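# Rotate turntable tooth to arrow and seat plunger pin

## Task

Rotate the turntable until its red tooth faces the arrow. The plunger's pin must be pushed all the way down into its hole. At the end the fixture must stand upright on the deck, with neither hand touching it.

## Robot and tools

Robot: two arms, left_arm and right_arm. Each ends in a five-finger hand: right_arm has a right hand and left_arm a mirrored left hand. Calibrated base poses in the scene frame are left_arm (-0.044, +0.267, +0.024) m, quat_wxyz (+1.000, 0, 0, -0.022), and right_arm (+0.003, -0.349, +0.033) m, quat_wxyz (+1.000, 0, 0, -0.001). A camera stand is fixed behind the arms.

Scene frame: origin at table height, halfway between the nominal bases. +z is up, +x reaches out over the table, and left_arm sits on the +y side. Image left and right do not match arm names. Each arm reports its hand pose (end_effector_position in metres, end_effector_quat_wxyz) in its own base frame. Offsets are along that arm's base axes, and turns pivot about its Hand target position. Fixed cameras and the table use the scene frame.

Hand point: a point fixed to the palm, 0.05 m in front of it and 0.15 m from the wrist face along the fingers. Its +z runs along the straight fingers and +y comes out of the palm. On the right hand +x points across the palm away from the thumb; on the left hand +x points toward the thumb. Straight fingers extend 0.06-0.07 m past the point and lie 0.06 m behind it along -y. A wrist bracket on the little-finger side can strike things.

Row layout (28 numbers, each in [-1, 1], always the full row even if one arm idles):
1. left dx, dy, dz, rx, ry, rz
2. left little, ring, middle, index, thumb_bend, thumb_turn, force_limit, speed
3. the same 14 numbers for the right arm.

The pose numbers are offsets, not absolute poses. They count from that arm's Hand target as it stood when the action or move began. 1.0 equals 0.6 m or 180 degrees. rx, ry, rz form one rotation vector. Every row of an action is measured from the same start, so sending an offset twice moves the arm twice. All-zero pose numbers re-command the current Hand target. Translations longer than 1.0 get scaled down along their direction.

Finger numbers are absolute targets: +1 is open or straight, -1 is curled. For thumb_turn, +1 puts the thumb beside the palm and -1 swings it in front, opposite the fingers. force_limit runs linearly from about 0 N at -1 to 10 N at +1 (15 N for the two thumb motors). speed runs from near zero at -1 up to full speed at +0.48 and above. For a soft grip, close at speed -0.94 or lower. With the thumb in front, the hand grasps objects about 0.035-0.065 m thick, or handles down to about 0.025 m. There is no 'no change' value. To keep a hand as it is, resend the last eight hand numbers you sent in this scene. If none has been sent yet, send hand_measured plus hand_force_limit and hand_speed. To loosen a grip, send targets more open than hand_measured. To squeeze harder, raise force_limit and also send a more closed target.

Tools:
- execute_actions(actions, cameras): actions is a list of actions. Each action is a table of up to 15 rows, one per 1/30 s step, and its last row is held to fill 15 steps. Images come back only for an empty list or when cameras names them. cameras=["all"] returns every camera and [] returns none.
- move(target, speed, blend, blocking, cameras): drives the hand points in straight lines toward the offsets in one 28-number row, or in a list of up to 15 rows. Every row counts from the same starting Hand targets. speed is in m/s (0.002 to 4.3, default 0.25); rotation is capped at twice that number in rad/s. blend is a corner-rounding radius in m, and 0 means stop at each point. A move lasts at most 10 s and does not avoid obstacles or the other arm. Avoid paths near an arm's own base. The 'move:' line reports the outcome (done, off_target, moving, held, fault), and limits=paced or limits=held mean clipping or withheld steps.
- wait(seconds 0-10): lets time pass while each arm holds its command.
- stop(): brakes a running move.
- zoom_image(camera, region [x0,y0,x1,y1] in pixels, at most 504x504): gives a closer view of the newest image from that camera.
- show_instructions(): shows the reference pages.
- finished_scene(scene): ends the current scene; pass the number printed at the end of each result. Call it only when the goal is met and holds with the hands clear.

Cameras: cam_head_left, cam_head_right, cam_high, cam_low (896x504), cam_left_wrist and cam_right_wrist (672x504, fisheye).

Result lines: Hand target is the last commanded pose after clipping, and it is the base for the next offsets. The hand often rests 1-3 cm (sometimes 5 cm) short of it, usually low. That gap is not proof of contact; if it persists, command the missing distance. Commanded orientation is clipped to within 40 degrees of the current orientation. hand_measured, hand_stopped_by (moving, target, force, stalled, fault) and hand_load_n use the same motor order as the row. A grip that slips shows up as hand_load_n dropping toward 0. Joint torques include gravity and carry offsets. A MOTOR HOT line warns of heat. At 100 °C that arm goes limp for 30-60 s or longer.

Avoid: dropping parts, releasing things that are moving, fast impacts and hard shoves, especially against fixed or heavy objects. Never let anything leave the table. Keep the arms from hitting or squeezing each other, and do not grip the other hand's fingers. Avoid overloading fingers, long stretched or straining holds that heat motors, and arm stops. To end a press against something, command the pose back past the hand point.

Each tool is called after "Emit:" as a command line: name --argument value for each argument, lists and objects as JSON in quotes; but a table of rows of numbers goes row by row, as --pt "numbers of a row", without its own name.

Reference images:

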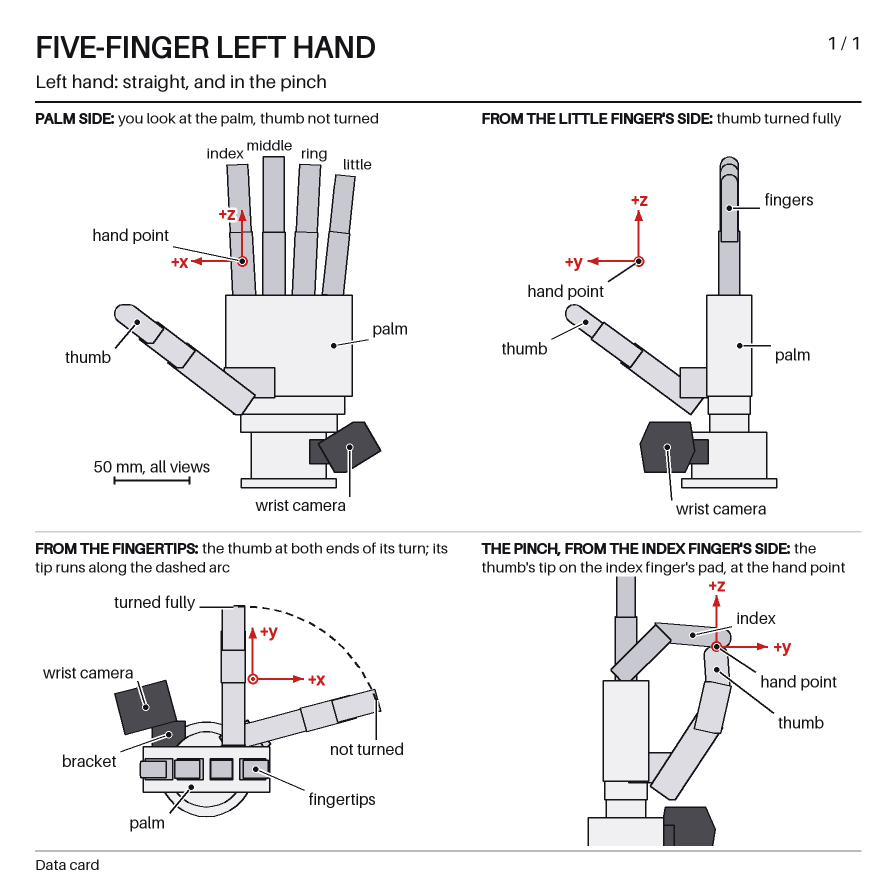

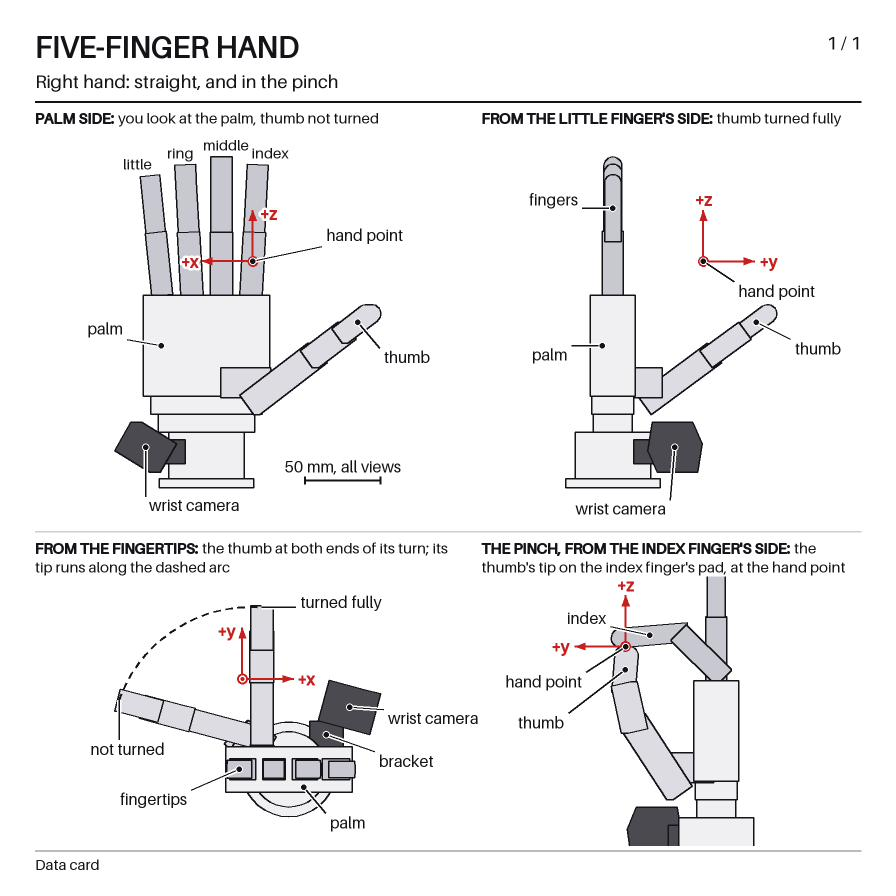

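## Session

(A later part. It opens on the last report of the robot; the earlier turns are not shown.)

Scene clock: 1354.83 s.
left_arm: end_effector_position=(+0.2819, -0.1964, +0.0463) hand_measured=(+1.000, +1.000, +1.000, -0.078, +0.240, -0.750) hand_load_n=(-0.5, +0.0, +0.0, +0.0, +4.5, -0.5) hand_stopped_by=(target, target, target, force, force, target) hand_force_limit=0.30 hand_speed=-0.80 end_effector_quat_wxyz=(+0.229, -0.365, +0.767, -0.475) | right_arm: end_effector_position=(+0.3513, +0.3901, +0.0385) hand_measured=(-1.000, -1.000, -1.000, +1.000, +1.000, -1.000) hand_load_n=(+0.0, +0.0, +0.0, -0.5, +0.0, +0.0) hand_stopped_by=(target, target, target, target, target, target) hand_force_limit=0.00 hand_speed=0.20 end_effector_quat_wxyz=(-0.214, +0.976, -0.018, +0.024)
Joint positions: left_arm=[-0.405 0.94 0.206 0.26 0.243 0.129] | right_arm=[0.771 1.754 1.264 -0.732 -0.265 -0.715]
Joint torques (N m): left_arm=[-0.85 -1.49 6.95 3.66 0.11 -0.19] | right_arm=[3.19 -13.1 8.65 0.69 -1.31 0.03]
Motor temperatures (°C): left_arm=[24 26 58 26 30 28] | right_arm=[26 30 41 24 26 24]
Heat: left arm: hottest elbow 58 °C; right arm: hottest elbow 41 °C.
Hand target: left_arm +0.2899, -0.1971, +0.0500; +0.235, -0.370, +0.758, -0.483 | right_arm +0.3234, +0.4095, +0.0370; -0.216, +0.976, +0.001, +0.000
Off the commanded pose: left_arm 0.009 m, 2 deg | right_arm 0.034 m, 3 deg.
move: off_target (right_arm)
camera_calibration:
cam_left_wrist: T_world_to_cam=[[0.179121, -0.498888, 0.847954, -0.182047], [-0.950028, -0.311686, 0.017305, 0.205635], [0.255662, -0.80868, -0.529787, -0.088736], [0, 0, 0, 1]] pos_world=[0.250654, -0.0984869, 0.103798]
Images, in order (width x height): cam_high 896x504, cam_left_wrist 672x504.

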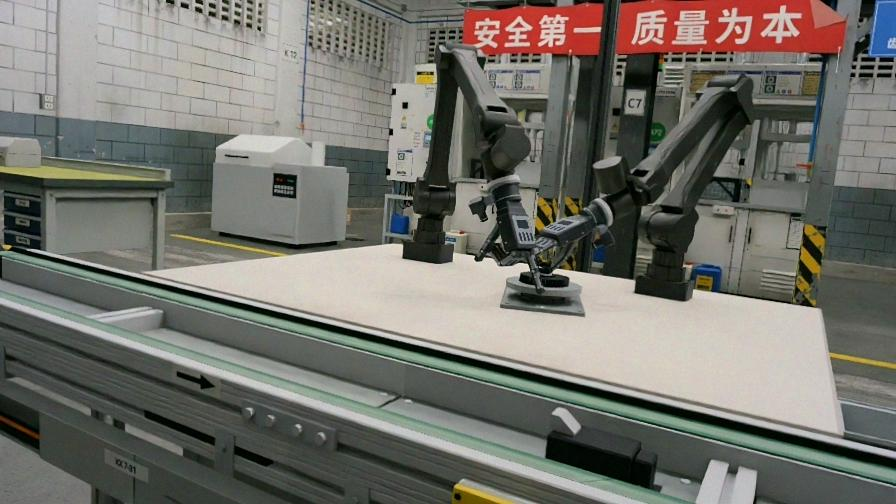

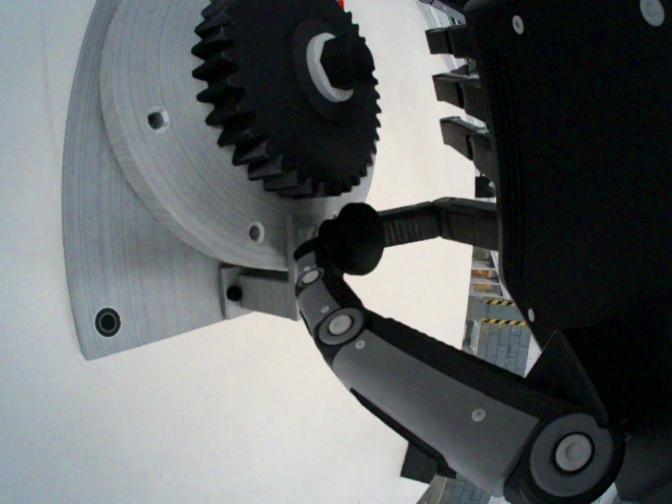

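Emit:
move --target '[0,0,0,0,0,0,1,1,1,-0.35,0.02,-0.75,0.3,-0.8,0.008,0.022,0,0,0,0,-1,-1,-1,1,1,-1,0,0.2]' --speed 0.03 --cameras '["cam_left_wrist","cam_high"]'

Emit:
zoom_image --camera "cam_high" --region '[490, 210, 610, 320]'

Scene clock: 1364.77 s.
left_arm: end_effector_position=(+0.2820, -0.1963, +0.0463) hand_measured=(+1.000, +1.000, +1.000, -0.078, +0.240, -0.750) hand_load_n=(+0.0, +0.0, +0.0, +0.0, +4.0, +0.0) hand_stopped_by=(target, target, target, force, force, target) hand_force_limit=0.30 hand_speed=-0.80 end_effector_quat_wxyz=(+0.229, -0.365, +0.767, -0.475) | right_arm: end_effector_position=(+0.3410, +0.4116, +0.0432) hand_measured=(-1.000, -1.000, -1.000, +1.000, +1.000, -1.000) hand_load_n=(+0.0, +0.5, +0.0, +0.0, +0.0, +0.0) hand_stopped_by=(target, target, target, target, target, target) hand_force_limit=0.00 hand_speed=0.20 end_effector_quat_wxyz=(-0.222, +0.975, -0.006, +0.020)
Joint positions: left_arm=[-0.405 0.94 0.206 0.26 0.243 0.129] | right_arm=[0.809 1.763 1.288 -0.732 -0.271 -0.698]
Joint torques (N m): left_arm=[-0.91 -1.44 6.94 3.66 0.1 -0.19] | right_arm=[1.14 -11.87 10.15 0.36 -0.85 0]
Motor temperatures (°C): left_arm=[24 25 56 26 30 28] | right_arm=[26 30 41 24 26 24]
Heat: left arm: hottest elbow 56 °C; right arm: hottest elbow 41 °C.
Hand target: left_arm +0.2900, -0.1970, +0.0500; +0.236, -0.370, +0.758, -0.483 | right_arm +0.3282, +0.4225, +0.0370; -0.216, +0.976, +0.000, +0.000
Off the commanded pose: left_arm 0.009 m, 2 deg | right_arm 0.018 m, 3 deg.
move: off_target (right_arm)
camera_calibration:
cam_left_wrist: T_world_to_cam=[[0.179279, -0.498833, 0.847953, -0.182032], [-0.949917, -0.312025, 0.017279, 0.205607], [0.255964, -0.808583, -0.529789, -0.0887214], [0, 0, 0, 1]] pos_world=[0.250654, -0.0983874, 0.103798]
Images, in order (width x height): cam_high 896x504, cam_left_wrist 672x504.

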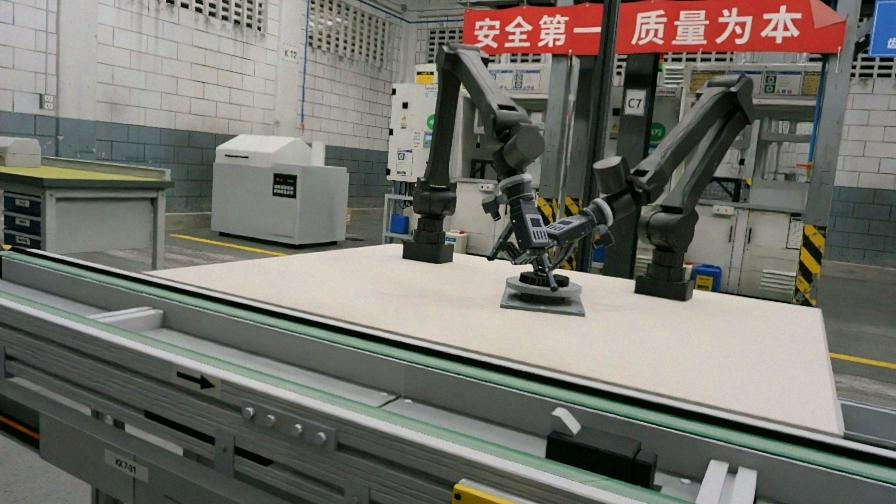

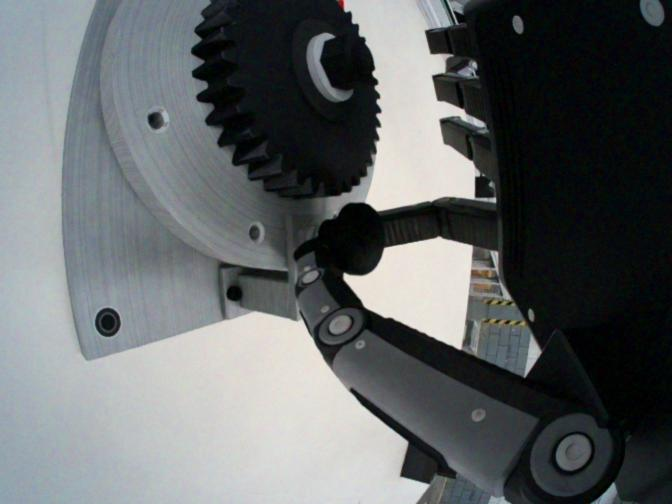

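Scaled by 4.200 from the camera's 896x504 image, which has a finer 1280x720 frame.

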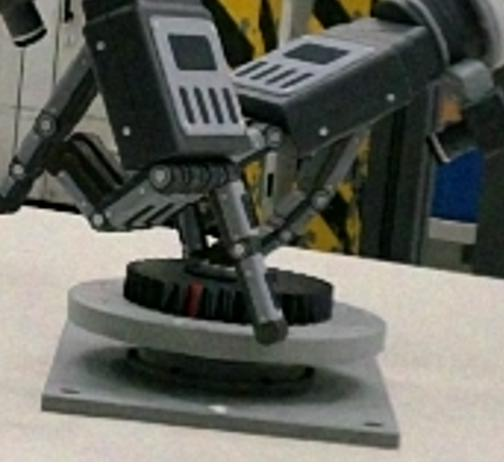

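Emit:
move --pt "0.0615 -0.0437 0.125 0 0 0 1 1 1 -0.35 0.02 -0.75 0.3 -0.8 0.02 0.0167 0.0583 0 0 0 -1 -1 -1 1 1 -1 0 0.2" --pt "0.0615 -0.0437 0.125 0 0 0 1 1 1 -0.35 0.02 -0.75 0.3 -0.8 0.0772 -0.0788 0.0583 0 0 0 -1 -1 -1 1 1 -1 0 0.2" --pt "0.0615 -0.0437 0.125 0 0 0 1 1 1 -0.35 0.02 -0.75 0.3 -0.8 0.0772 -0.0788 0 0 0 0 -1 -1 -1 1 1 -1 0 0.2" --speed 0.07 --cameras '["cam_left_wrist","cam_high"]'

Emit:
zoom_image --camera "cam_high" --region '[490, 210, 610, 320]'

Scene clock: 1387.33 s.
left_arm: end_effector_position=(+0.2819, -0.1950, +0.0516) hand_measured=(+1.000, +1.000, +1.000, -0.078, +0.240, -0.750) hand_load_n=(+0.0, +0.0, +0.0, +12.0, +10.0, -1.0) hand_stopped_by=(target, target, target, force, force, target) hand_force_limit=0.30 hand_speed=-0.80 end_effector_quat_wxyz=(+0.199, -0.395, +0.791, -0.422) | right_arm: end_effector_position=(+0.3725, +0.3779, +0.0475) hand_measured=(-1.000, -1.000, -1.000, +1.000, +1.000, -1.000) hand_load_n=(+0.0, +0.0, +0.0, +0.0, +0.0, +0.0) hand_stopped_by=(target, target, target, target, target, target) hand_force_limit=0.00 hand_speed=0.20 end_effector_quat_wxyz=(-0.219, +0.976, +0.000, +0.002)
Joint positions: left_arm=[-0.421 0.932 0.311 0.007 0.202 0.117] | right_arm=[0.716 1.781 1.329 -0.814 -0.324 -0.804]
Joint torques (N m): left_arm=[-2.67 -7.59 14.52 2.59 0.58 -0.25] | right_arm=[-0.85 -12.86 7.92 1.91 -0.27 -0.17]
Heat: left arm: hottest elbow 53 °C; right arm: hottest elbow 40 °C.
Hand target: left_arm +0.3270, -0.2232, +0.1252; +0.236, -0.370, +0.758, -0.483 | right_arm +0.3746, +0.3753, +0.0371; -0.216, +0.976, +0.000, +0.000
Off the commanded pose: left_arm 0.091 m, 9 deg | right_arm 0.011 m, 0 deg.
move: off_target (left_arm, right_arm)
camera_calibration:
cam_left_wrist: T_world_to_cam=[[0.294196, -0.548295, 0.782829, -0.224455], [-0.933873, -0.339141, 0.113425, 0.191079], [0.203299, -0.764432, -0.611811, -0.0570793], [0, 0, 0, 1]] pos_world=[0.256081, -0.101898, 0.119115]
Images, in order (width x height): cam_high 896x504, cam_left_wrist 672x504.

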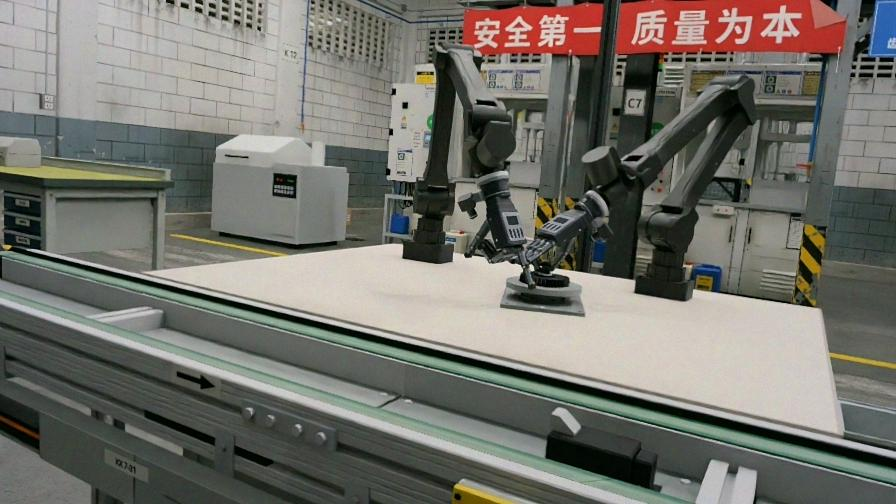

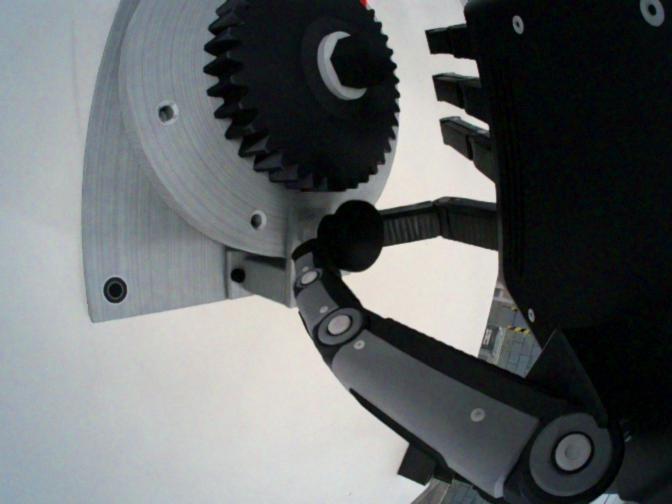

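Scaled by 4.200 from the camera's 896x504 image, which has a finer 1280x720 frame.

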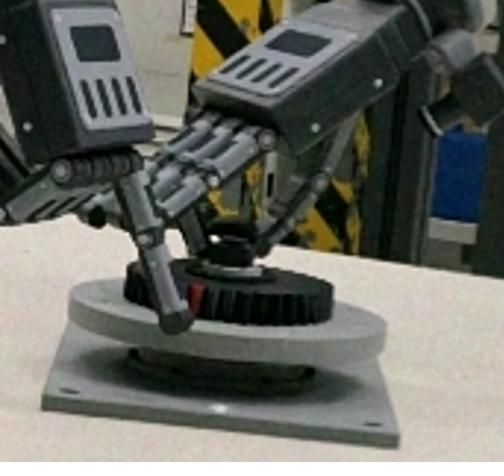

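Emit:
move --pt "0 0 0 0 0 0 1 1 1 -0.35 0.02 -0.75 0.3 -0.8 -0.0502 -0.0003 -0.008 0 0 0 -1 -1 -1 1 1 -1 0 0.2" --pt "0 0 0 0 0 0 1 1 1 -0.35 0.02 -0.75 0.3 -0.8 -0.0585 0.0218 -0.008 0 0 0 -1 -1 -1 1 1 -1 0 0.2" --pt "0 0 0 0 0 0 1 1 1 -0.35 0.02 -0.75 0.3 -0.8 -0.0732 0.045 -0.008 0 0 0 -1 -1 -1 1 1 -1 0 0.2" --pt "0 0 0 0 0 0 1 1 1 -0.35 0.02 -0.75 0.3 -0.8 -0.083 0.055 -0.008 0 0 0 -1 -1 -1 1 1 -1 0 0.2" --speed 0.05 --blend '[0.003,0.01,0.01,0]' --cameras '["cam_left_wrist","cam_high"]'

Emit:
zoom_image --camera "cam_high" --region '[490, 210, 610, 320]'

Scene clock: 1404.13 s.
left_arm: end_effector_position=(+0.2819, -0.1950, +0.0516) hand_measured=(+1.000, +1.000, +1.000, -0.078, +0.240, -0.750) hand_load_n=(+0.0, +0.0, +0.0, +10.5, +10.5, -1.0) hand_stopped_by=(target, target, target, force, force, target) hand_force_limit=0.30 hand_speed=-0.80 end_effector_quat_wxyz=(+0.199, -0.395, +0.791, -0.422) | right_arm: end_effector_position=(+0.3508, +0.3934, +0.0344) hand_measured=(-1.000, -1.000, -1.000, +1.000, +1.000, -1.000) hand_load_n=(+0.0, +0.0, +0.0, +0.5, +0.0, +0.0) hand_stopped_by=(target, target, target, target, target, target) hand_force_limit=0.00 hand_speed=0.20 end_effector_quat_wxyz=(-0.218, +0.976, -0.016, +0.025)
Joint positions: left_arm=[-0.421 0.932 0.311 0.007 0.202 0.117] | right_arm=[0.776 1.76 1.259 -0.713 -0.267 -0.714]
Joint torques (N m): left_arm=[-2.67 -7.59 14.52 2.58 0.59 -0.25] | right_arm=[2.84 -13.04 8.7 0.34 -1.23 0.04]
Motor temperatures (°C): left_arm=[24 25 55 26 29 28] | right_arm=[26 30 40 24 25 24]
Heat: left arm: hottest elbow 55 °C; right arm: hottest elbow 40 °C.
Hand target: left_arm +0.3270, -0.2232, +0.1252; +0.236, -0.370, +0.758, -0.483 | right_arm +0.3247, +0.4083, +0.0322; -0.216, +0.976, +0.001, +0.000
Off the commanded pose: left_arm 0.091 m, 9 deg | right_arm 0.030 m, 3 deg.
move: off_target (left_arm, right_arm); blend cut to 0.0071 m at target 2, 0.0042 m at target 3
camera_calibration:
cam_left_wrist: T_world_to_cam=[[0.294196, -0.548295, 0.782829, -0.224455], [-0.933873, -0.339141, 0.113425, 0.191079], [0.203299, -0.764432, -0.611811, -0.0570793], [0, 0, 0, 1]] pos_world=[0.256081, -0.101898, 0.119115]
Images, in order (width x height): cam_high 896x504, cam_left_wrist 672x504.

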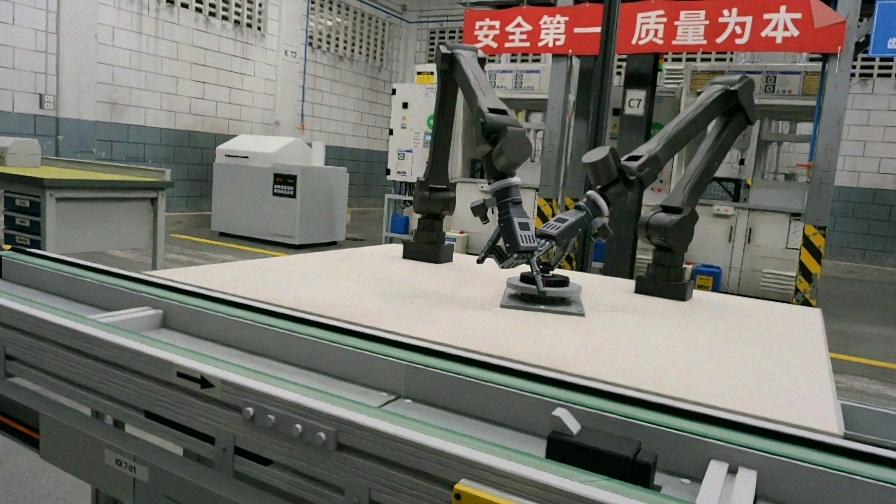

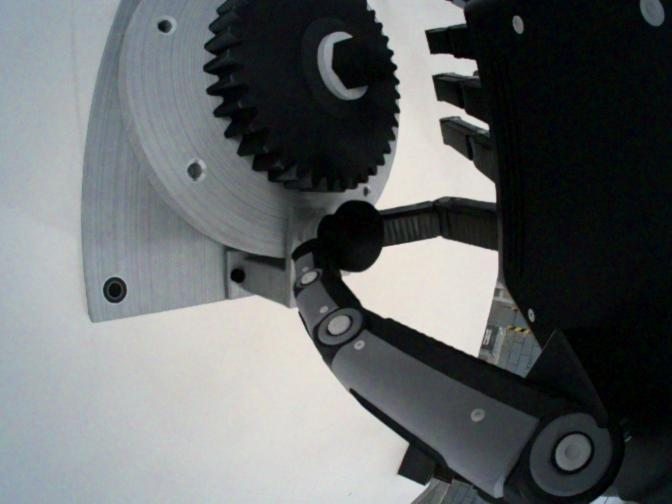

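Scaled by 4.200 from the camera's 896x504 image, which has a finer 1280x720 frame.

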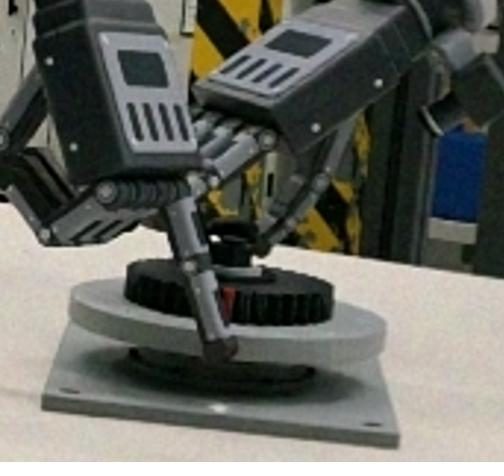

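Emit:
move --target '[-0.0615,0.0437,-0.125,0,0,0,1,1,1,-0.35,0.02,-0.75,0.3,-0.8,0,0,0,0,0,0,-1,-1,-1,1,1,-1,0,0.2]' --speed 0.06 --cameras '["cam_left_wrist","cam_high"]'

Emit:
zoom_image --camera "cam_high" --region '[490, 210, 610, 320]'

Emit:
zoom_image --camera "cam_left_wrist" --region '[200, 100, 450, 350]'

Scene clock: 1418.43 s.
left_arm: end_effector_position=(+0.2803, -0.1964, +0.0434) hand_measured=(+1.000, +1.000, +1.000, -0.078, +0.238, -0.750) hand_load_n=(+0.0, +0.0, +0.0, +1.0, +4.0, +0.0) hand_stopped_by=(target, target, target, force, force, target) hand_force_limit=0.30 hand_speed=-0.80 end_effector_quat_wxyz=(+0.226, -0.368, +0.768, -0.472) | right_arm: end_effector_position=(+0.3499, +0.3942, +0.0344) hand_measured=(-1.000, -1.000, -1.000, +1.000, +1.000, -1.000) hand_load_n=(+0.0, +0.0, +0.0, +0.0, +0.0, +0.0) hand_stopped_by=(target, target, target, target, target, target) hand_force_limit=0.00 hand_speed=0.20 end_effector_quat_wxyz=(-0.218, +0.975, -0.016, +0.025)
Joint positions: left_arm=[-0.408 0.946 0.204 0.258 0.24 0.123] | right_arm=[0.777 1.76 1.259 -0.713 -0.267 -0.712]
Joint torques (N m): left_arm=[-0.67 -2.14 7.02 3.67 0.23 -0.12] | right_arm=[2.67 -13.04 8.7 0.32 -1.23 -0.01]
Motor temperatures (°C): left_arm=[24 25 57 26 29 28] | right_arm=[26 30 40 24 26 24]
Heat: left arm: hottest elbow 57 °C; right arm: hottest elbow 40 °C.
Hand target: left_arm +0.2900, -0.1971, +0.0501; +0.236, -0.370, +0.758, -0.483 | right_arm +0.3246, +0.4083, +0.0322; -0.216, +0.976, +0.001, +0.000
Off the commanded pose: left_arm 0.012 m, 2 deg | right_arm 0.029 m, 3 deg.
move: off_target (left_arm, right_arm)
camera_calibration:
cam_left_wrist: T_world_to_cam=[[0.190095, -0.499395, 0.845263, -0.182193], [-0.948973, -0.314128, 0.0278267, 0.202853], [0.251625, -0.807421, -0.533626, -0.0883396], [0, 0, 0, 1]] pos_world=[0.249364, -0.098592, 0.101216]
Images, in order (width x height): cam_high 896x504, cam_left_wrist 672x504.

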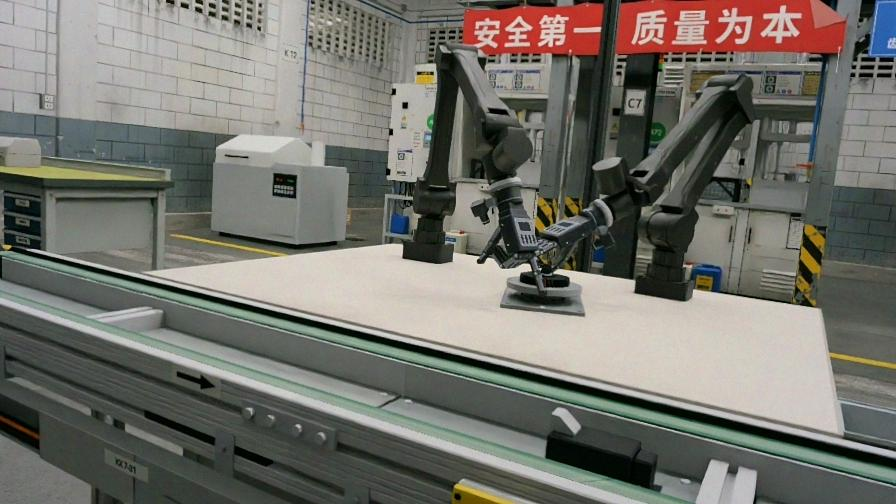

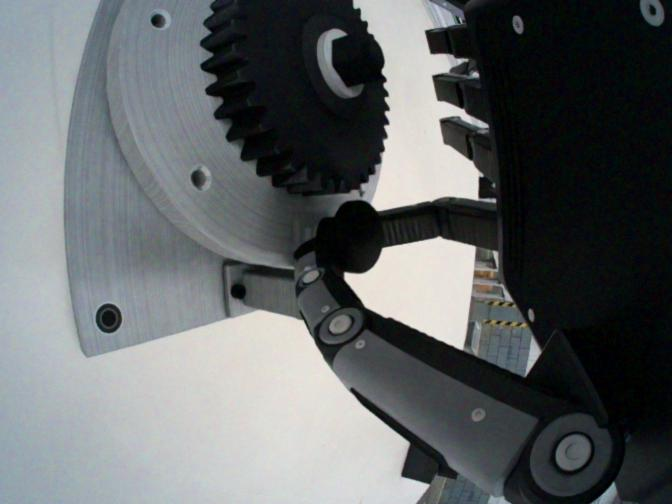

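Scaled by 4.200 from the camera's 896x504 image, which has a finer 1280x720 frame.

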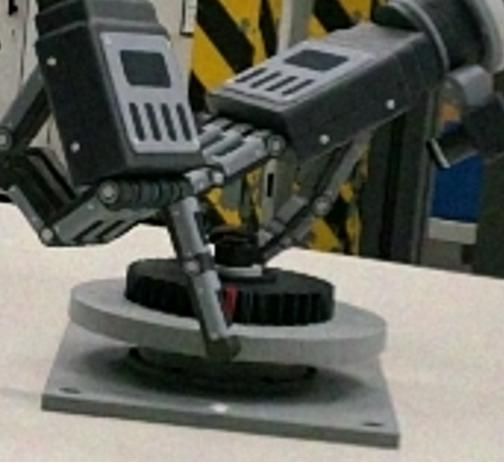

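Scaled by 2.016 from the camera's 672x504 image, which has a finer 960x720 frame.

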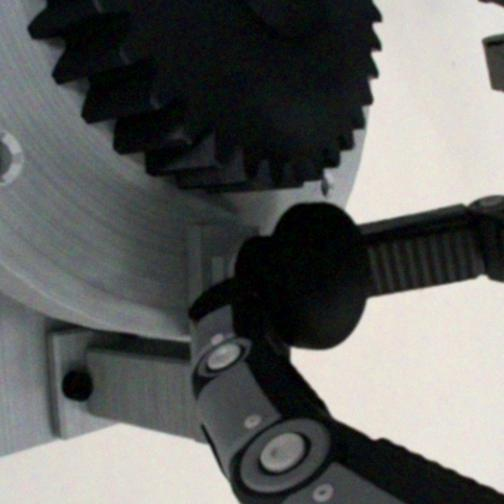

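Emit:
move --target '[0,0,0,0,0,0,1,1,1,0.25,0.45,-0.75,0.3,-0.4,0,0,0,0,0,0,-1,-1,-1,1,1,-1,0,0.2]' --speed 0.06 --cameras '["cam_left_wrist","cam_high"]'

Emit:
zoom_image --camera "cam_high" --region '[510, 240, 570, 290]'

Emit:
zoom_image --camera "cam_left_wrist" --region '[200, 100, 450, 350]'

Scene clock: 1432.53 s.
left_arm: end_effector_position=(+0.2843, -0.1981, +0.0482) hand_measured=(+1.000, +1.000, +1.000, +0.250, +0.450, -0.750) hand_load_n=(+0.0, +0.0, +0.0, +0.0, +0.0, +0.0) hand_stopped_by=(target, target, target, target, target, target) hand_force_limit=0.30 hand_speed=-0.40 end_effector_quat_wxyz=(+0.233, -0.364, +0.763, -0.480) | right_arm: end_effector_position=(+0.3499, +0.3942, +0.0344) hand_measured=(-1.000, -1.000, -1.000, +1.000, +1.000, -1.000) hand_load_n=(+0.0, +0.0, +0.0, +0.0, +0.0, +0.0) hand_stopped_by=(target, target, target, target, target, target) hand_force_limit=0.00 hand_speed=0.20 end_effector_quat_wxyz=(-0.218, +0.975, -0.016, +0.025)
Joint positions: left_arm=[-0.407 0.947 0.204 0.284 0.241 0.123] | right_arm=[0.777 1.76 1.259 -0.713 -0.267 -0.712]
Joint torques (N m): left_arm=[-0.67 -2.02 7.04 2.74 0.21 -0.12] | right_arm=[2.67 -13.04 8.7 0.32 -1.24 -0.01]
Heat: left arm: hottest elbow 54 °C; right arm: hottest elbow 41 °C.
Hand target: left_arm +0.2902, -0.1970, +0.0502; +0.236, -0.370, +0.758, -0.483 | right_arm +0.3246, +0.4083, +0.0322; -0.216, +0.976, +0.001, +0.000
Off the commanded pose: left_arm 0.006 m, 1 deg | right_arm 0.029 m, 3 deg.
move: off_target (right_arm)
camera_calibration:
cam_left_wrist: T_world_to_cam=[[0.170823, -0.490888, 0.854312, -0.181223], [-0.949377, -0.313997, 0.00940896, 0.207064], [0.263633, -0.812671, -0.519676, -0.093321], [0, 0, 0, 1]] pos_world=[0.252141, -0.0997821, 0.104376]
Images, in order (width x height): cam_high 896x504, cam_left_wrist 672x504.

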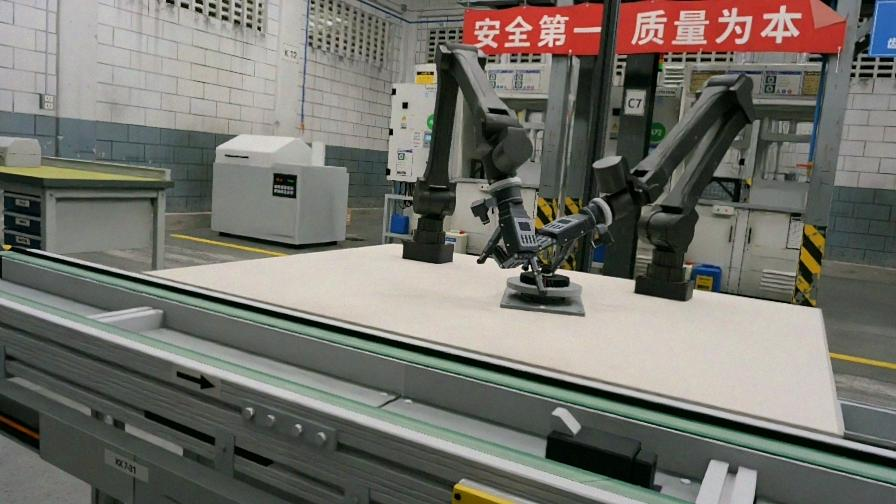

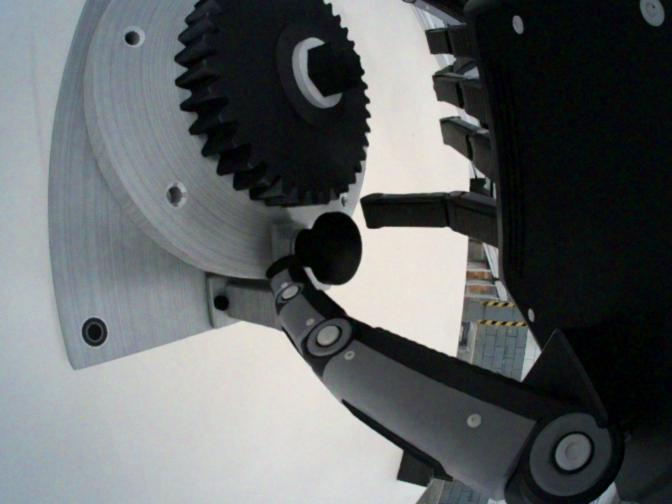

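Scaled by 8.400 from the camera's 896x504 image, which has a finer 1280x720 frame.

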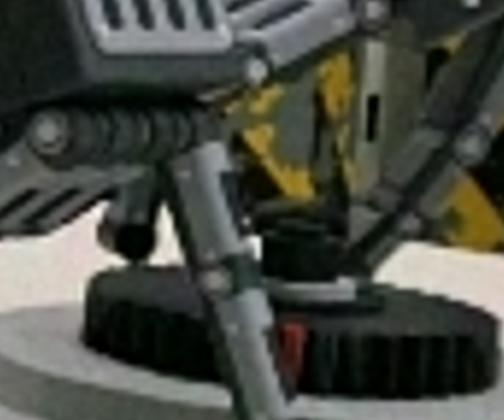

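Scaled by 2.016 from the camera's 672x504 image, which has a finer 960x720 frame.

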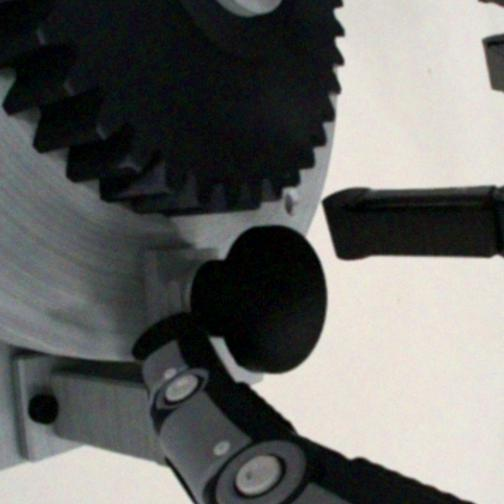

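Emit:
move --pt "-0.0 0.0 0.11 0 0 0 1 1 1 0.25 0.45 -0.75 0.3 -0.4 0.07 0.03 0.03 0 0 0 -1 -1 -1 1 1 -1 0 0.2" --pt "-0.15 0.1 0.15 0 0 0 1 1 1 0.25 0.45 -0.75 0.3 -0.4 0.12 -0.1 0.15 0 0 0 -1 -1 -1 1 1 -1 0 0.2" --speed 0.1 --cameras '["all"]'

Emit:
zoom_image --camera "cam_high" --region '[490, 240, 590, 320]'

Emit:
zoom_image --camera "cam_low" --region '[520, 220, 640, 330]'

Emit:
zoom_image --camera "cam_head_left" --region '[380, 290, 490, 390]'

Scene clock: 1456.13 s.
left_arm: end_effector_position=(+0.1967, -0.1401, +0.1261) hand_measured=(+1.000, +1.000, +1.000, +0.250, +0.450, -0.750) hand_load_n=(+0.0, +0.0, +0.0, +0.0, +0.5, +0.0) hand_stopped_by=(target, target, target, target, target, target) hand_force_limit=0.30 hand_speed=-0.40 end_effector_quat_wxyz=(+0.221, -0.376, +0.763, -0.477) | right_arm: end_effector_position=(+0.3812, +0.3401, +0.1035) hand_measured=(-1.000, -1.000, -1.000, +1.000, +1.000, -1.000) hand_load_n=(+0.0, +0.0, +0.0, +0.0, +0.0, +0.0) hand_stopped_by=(target, target, target, target, target, target) hand_force_limit=0.00 hand_speed=0.20 end_effector_quat_wxyz=(-0.204, +0.979, -0.005, -0.016)
Joint positions: left_arm=[-0.212 0.173 0.277 -0.615 0.414 0.197] | right_arm=[0.65 1.72 1.404 -1.021 -0.342 -0.87]
Joint torques (N m): left_arm=[-0.5 1.49 9.81 1.73 0.39 0.06] | right_arm=[-0.73 -13.57 12.7 0.69 -0.29 -0.15]
Motor temperatures (°C): left_arm=[24 25 50 26 28 28] | right_arm=[26 29 41 24 27 24]
Heat: left arm: hottest elbow 50 °C; right arm: hottest elbow 41 °C.
Hand target: left_arm +0.2001, -0.1370, +0.1401; +0.236, -0.370, +0.758, -0.483 | right_arm +0.3967, +0.3483, +0.1223; -0.216, +0.976, +0.001, +0.000
Off the commanded pose: left_arm 0.015 m, 2 deg | right_arm 0.026 m, 2 deg.
move: off_target (left_arm, right_arm)
camera_calibration:
cam_left_wrist: T_world_to_cam=[[0.201848, -0.481306, 0.852996, -0.208865], [-0.94594, -0.321558, 0.0424011, 0.135358], [0.25388, -0.815441, -0.520193, 0.0190289], [0, 0, 0, 1]] pos_world=[0.165369, -0.0414854, 0.18232]
cam_right_wrist: T_world_to_cam=[[0.199436, -0.889065, -0.412054, 0.272698], [-0.823291, -0.380074, 0.421587, 0.397333], [-0.53143, 0.255161, -0.80776, 0.306718], [0, 0, 0, 1]] pos_world=[0.435734, 0.3152, 0.19261]

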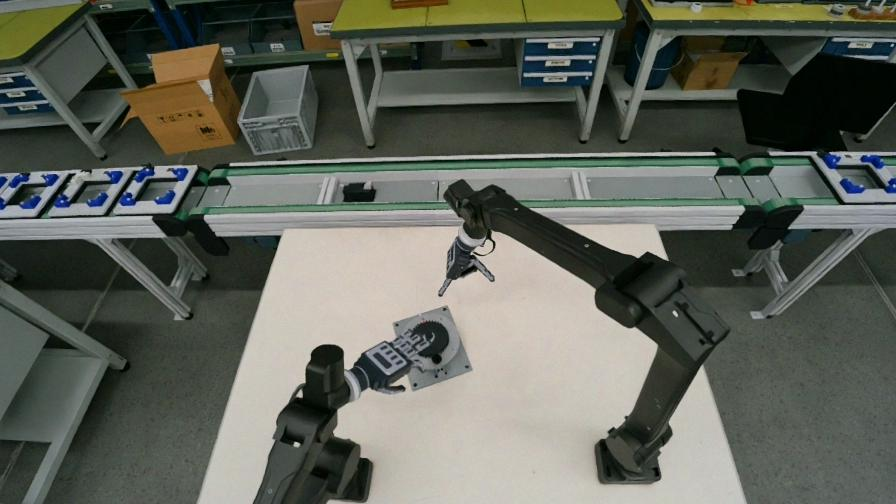

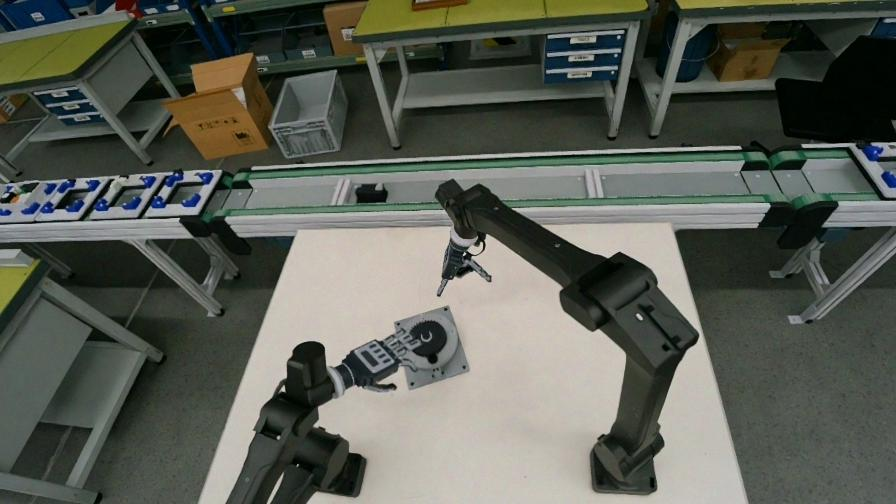

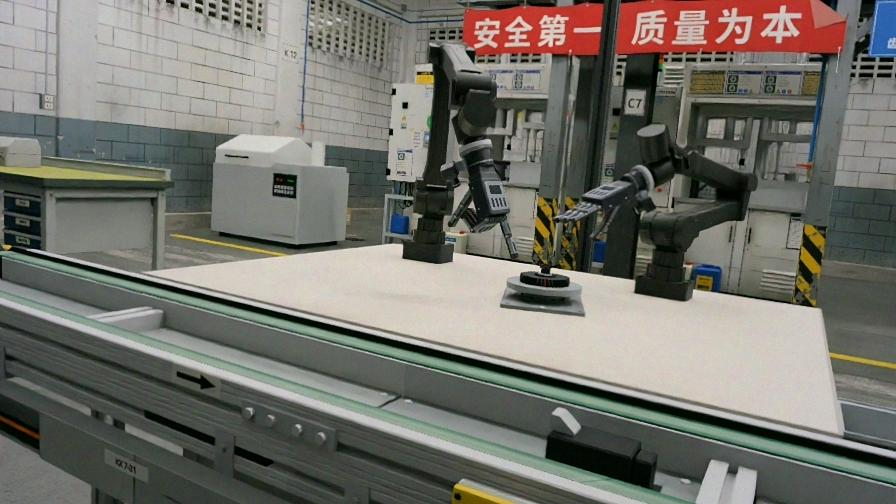

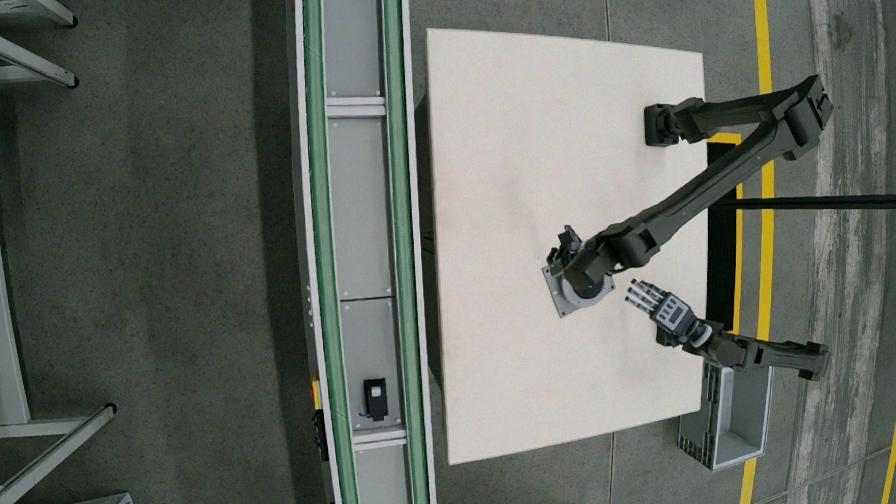

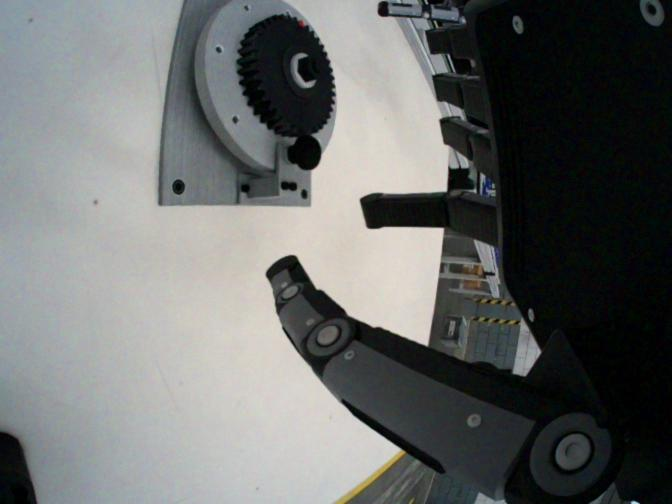

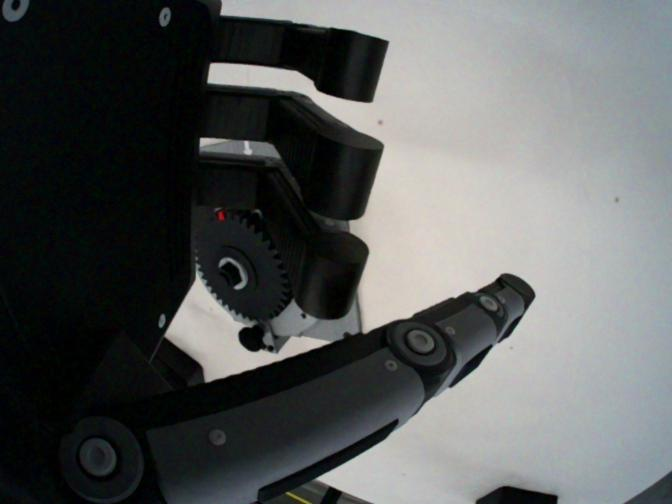

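Scaled by 5.040 from the camera's 896x504 image, which has a finer 1280x720 frame.

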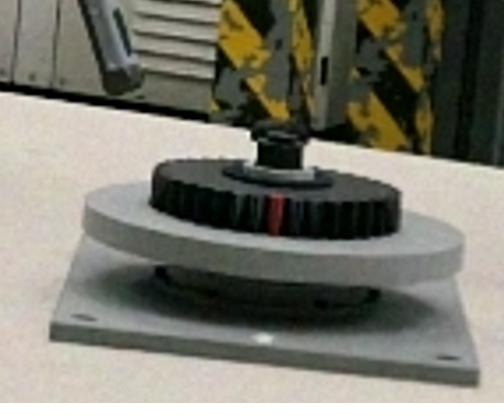

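Scaled by 4.200 from the camera's 896x504 image, which has a finer 1280x720 frame.

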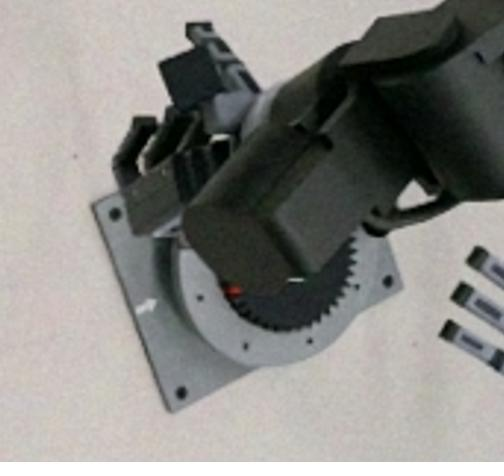

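Scaled by 4.582 from the camera's 896x504 image, which has a finer 1280x720 frame.

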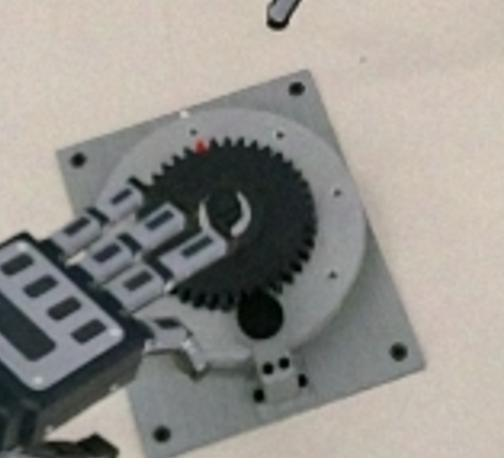

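Emit:
zoom_image --camera "cam_high" --region '[525, 255, 565, 285]'

Emit:
zoom_image --camera "cam_left_wrist" --region '[150, 0, 350, 220]'

Scaled by 12.600 from the camera's 896x504 image, which has a finer 1280x720 frame.

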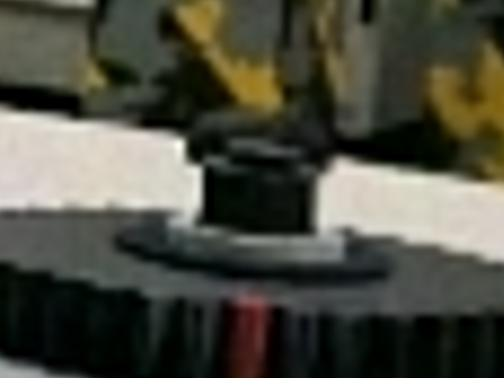

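Scaled by 2.291 from the camera's 672x504 image, which has a finer 960x720 frame.

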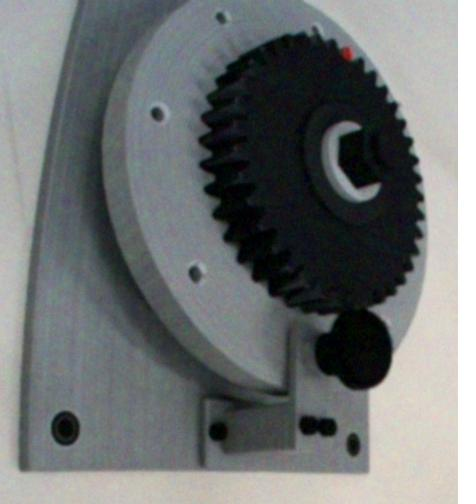

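Emit:
finished_scene --scene 1

The scene is finished: the task was done.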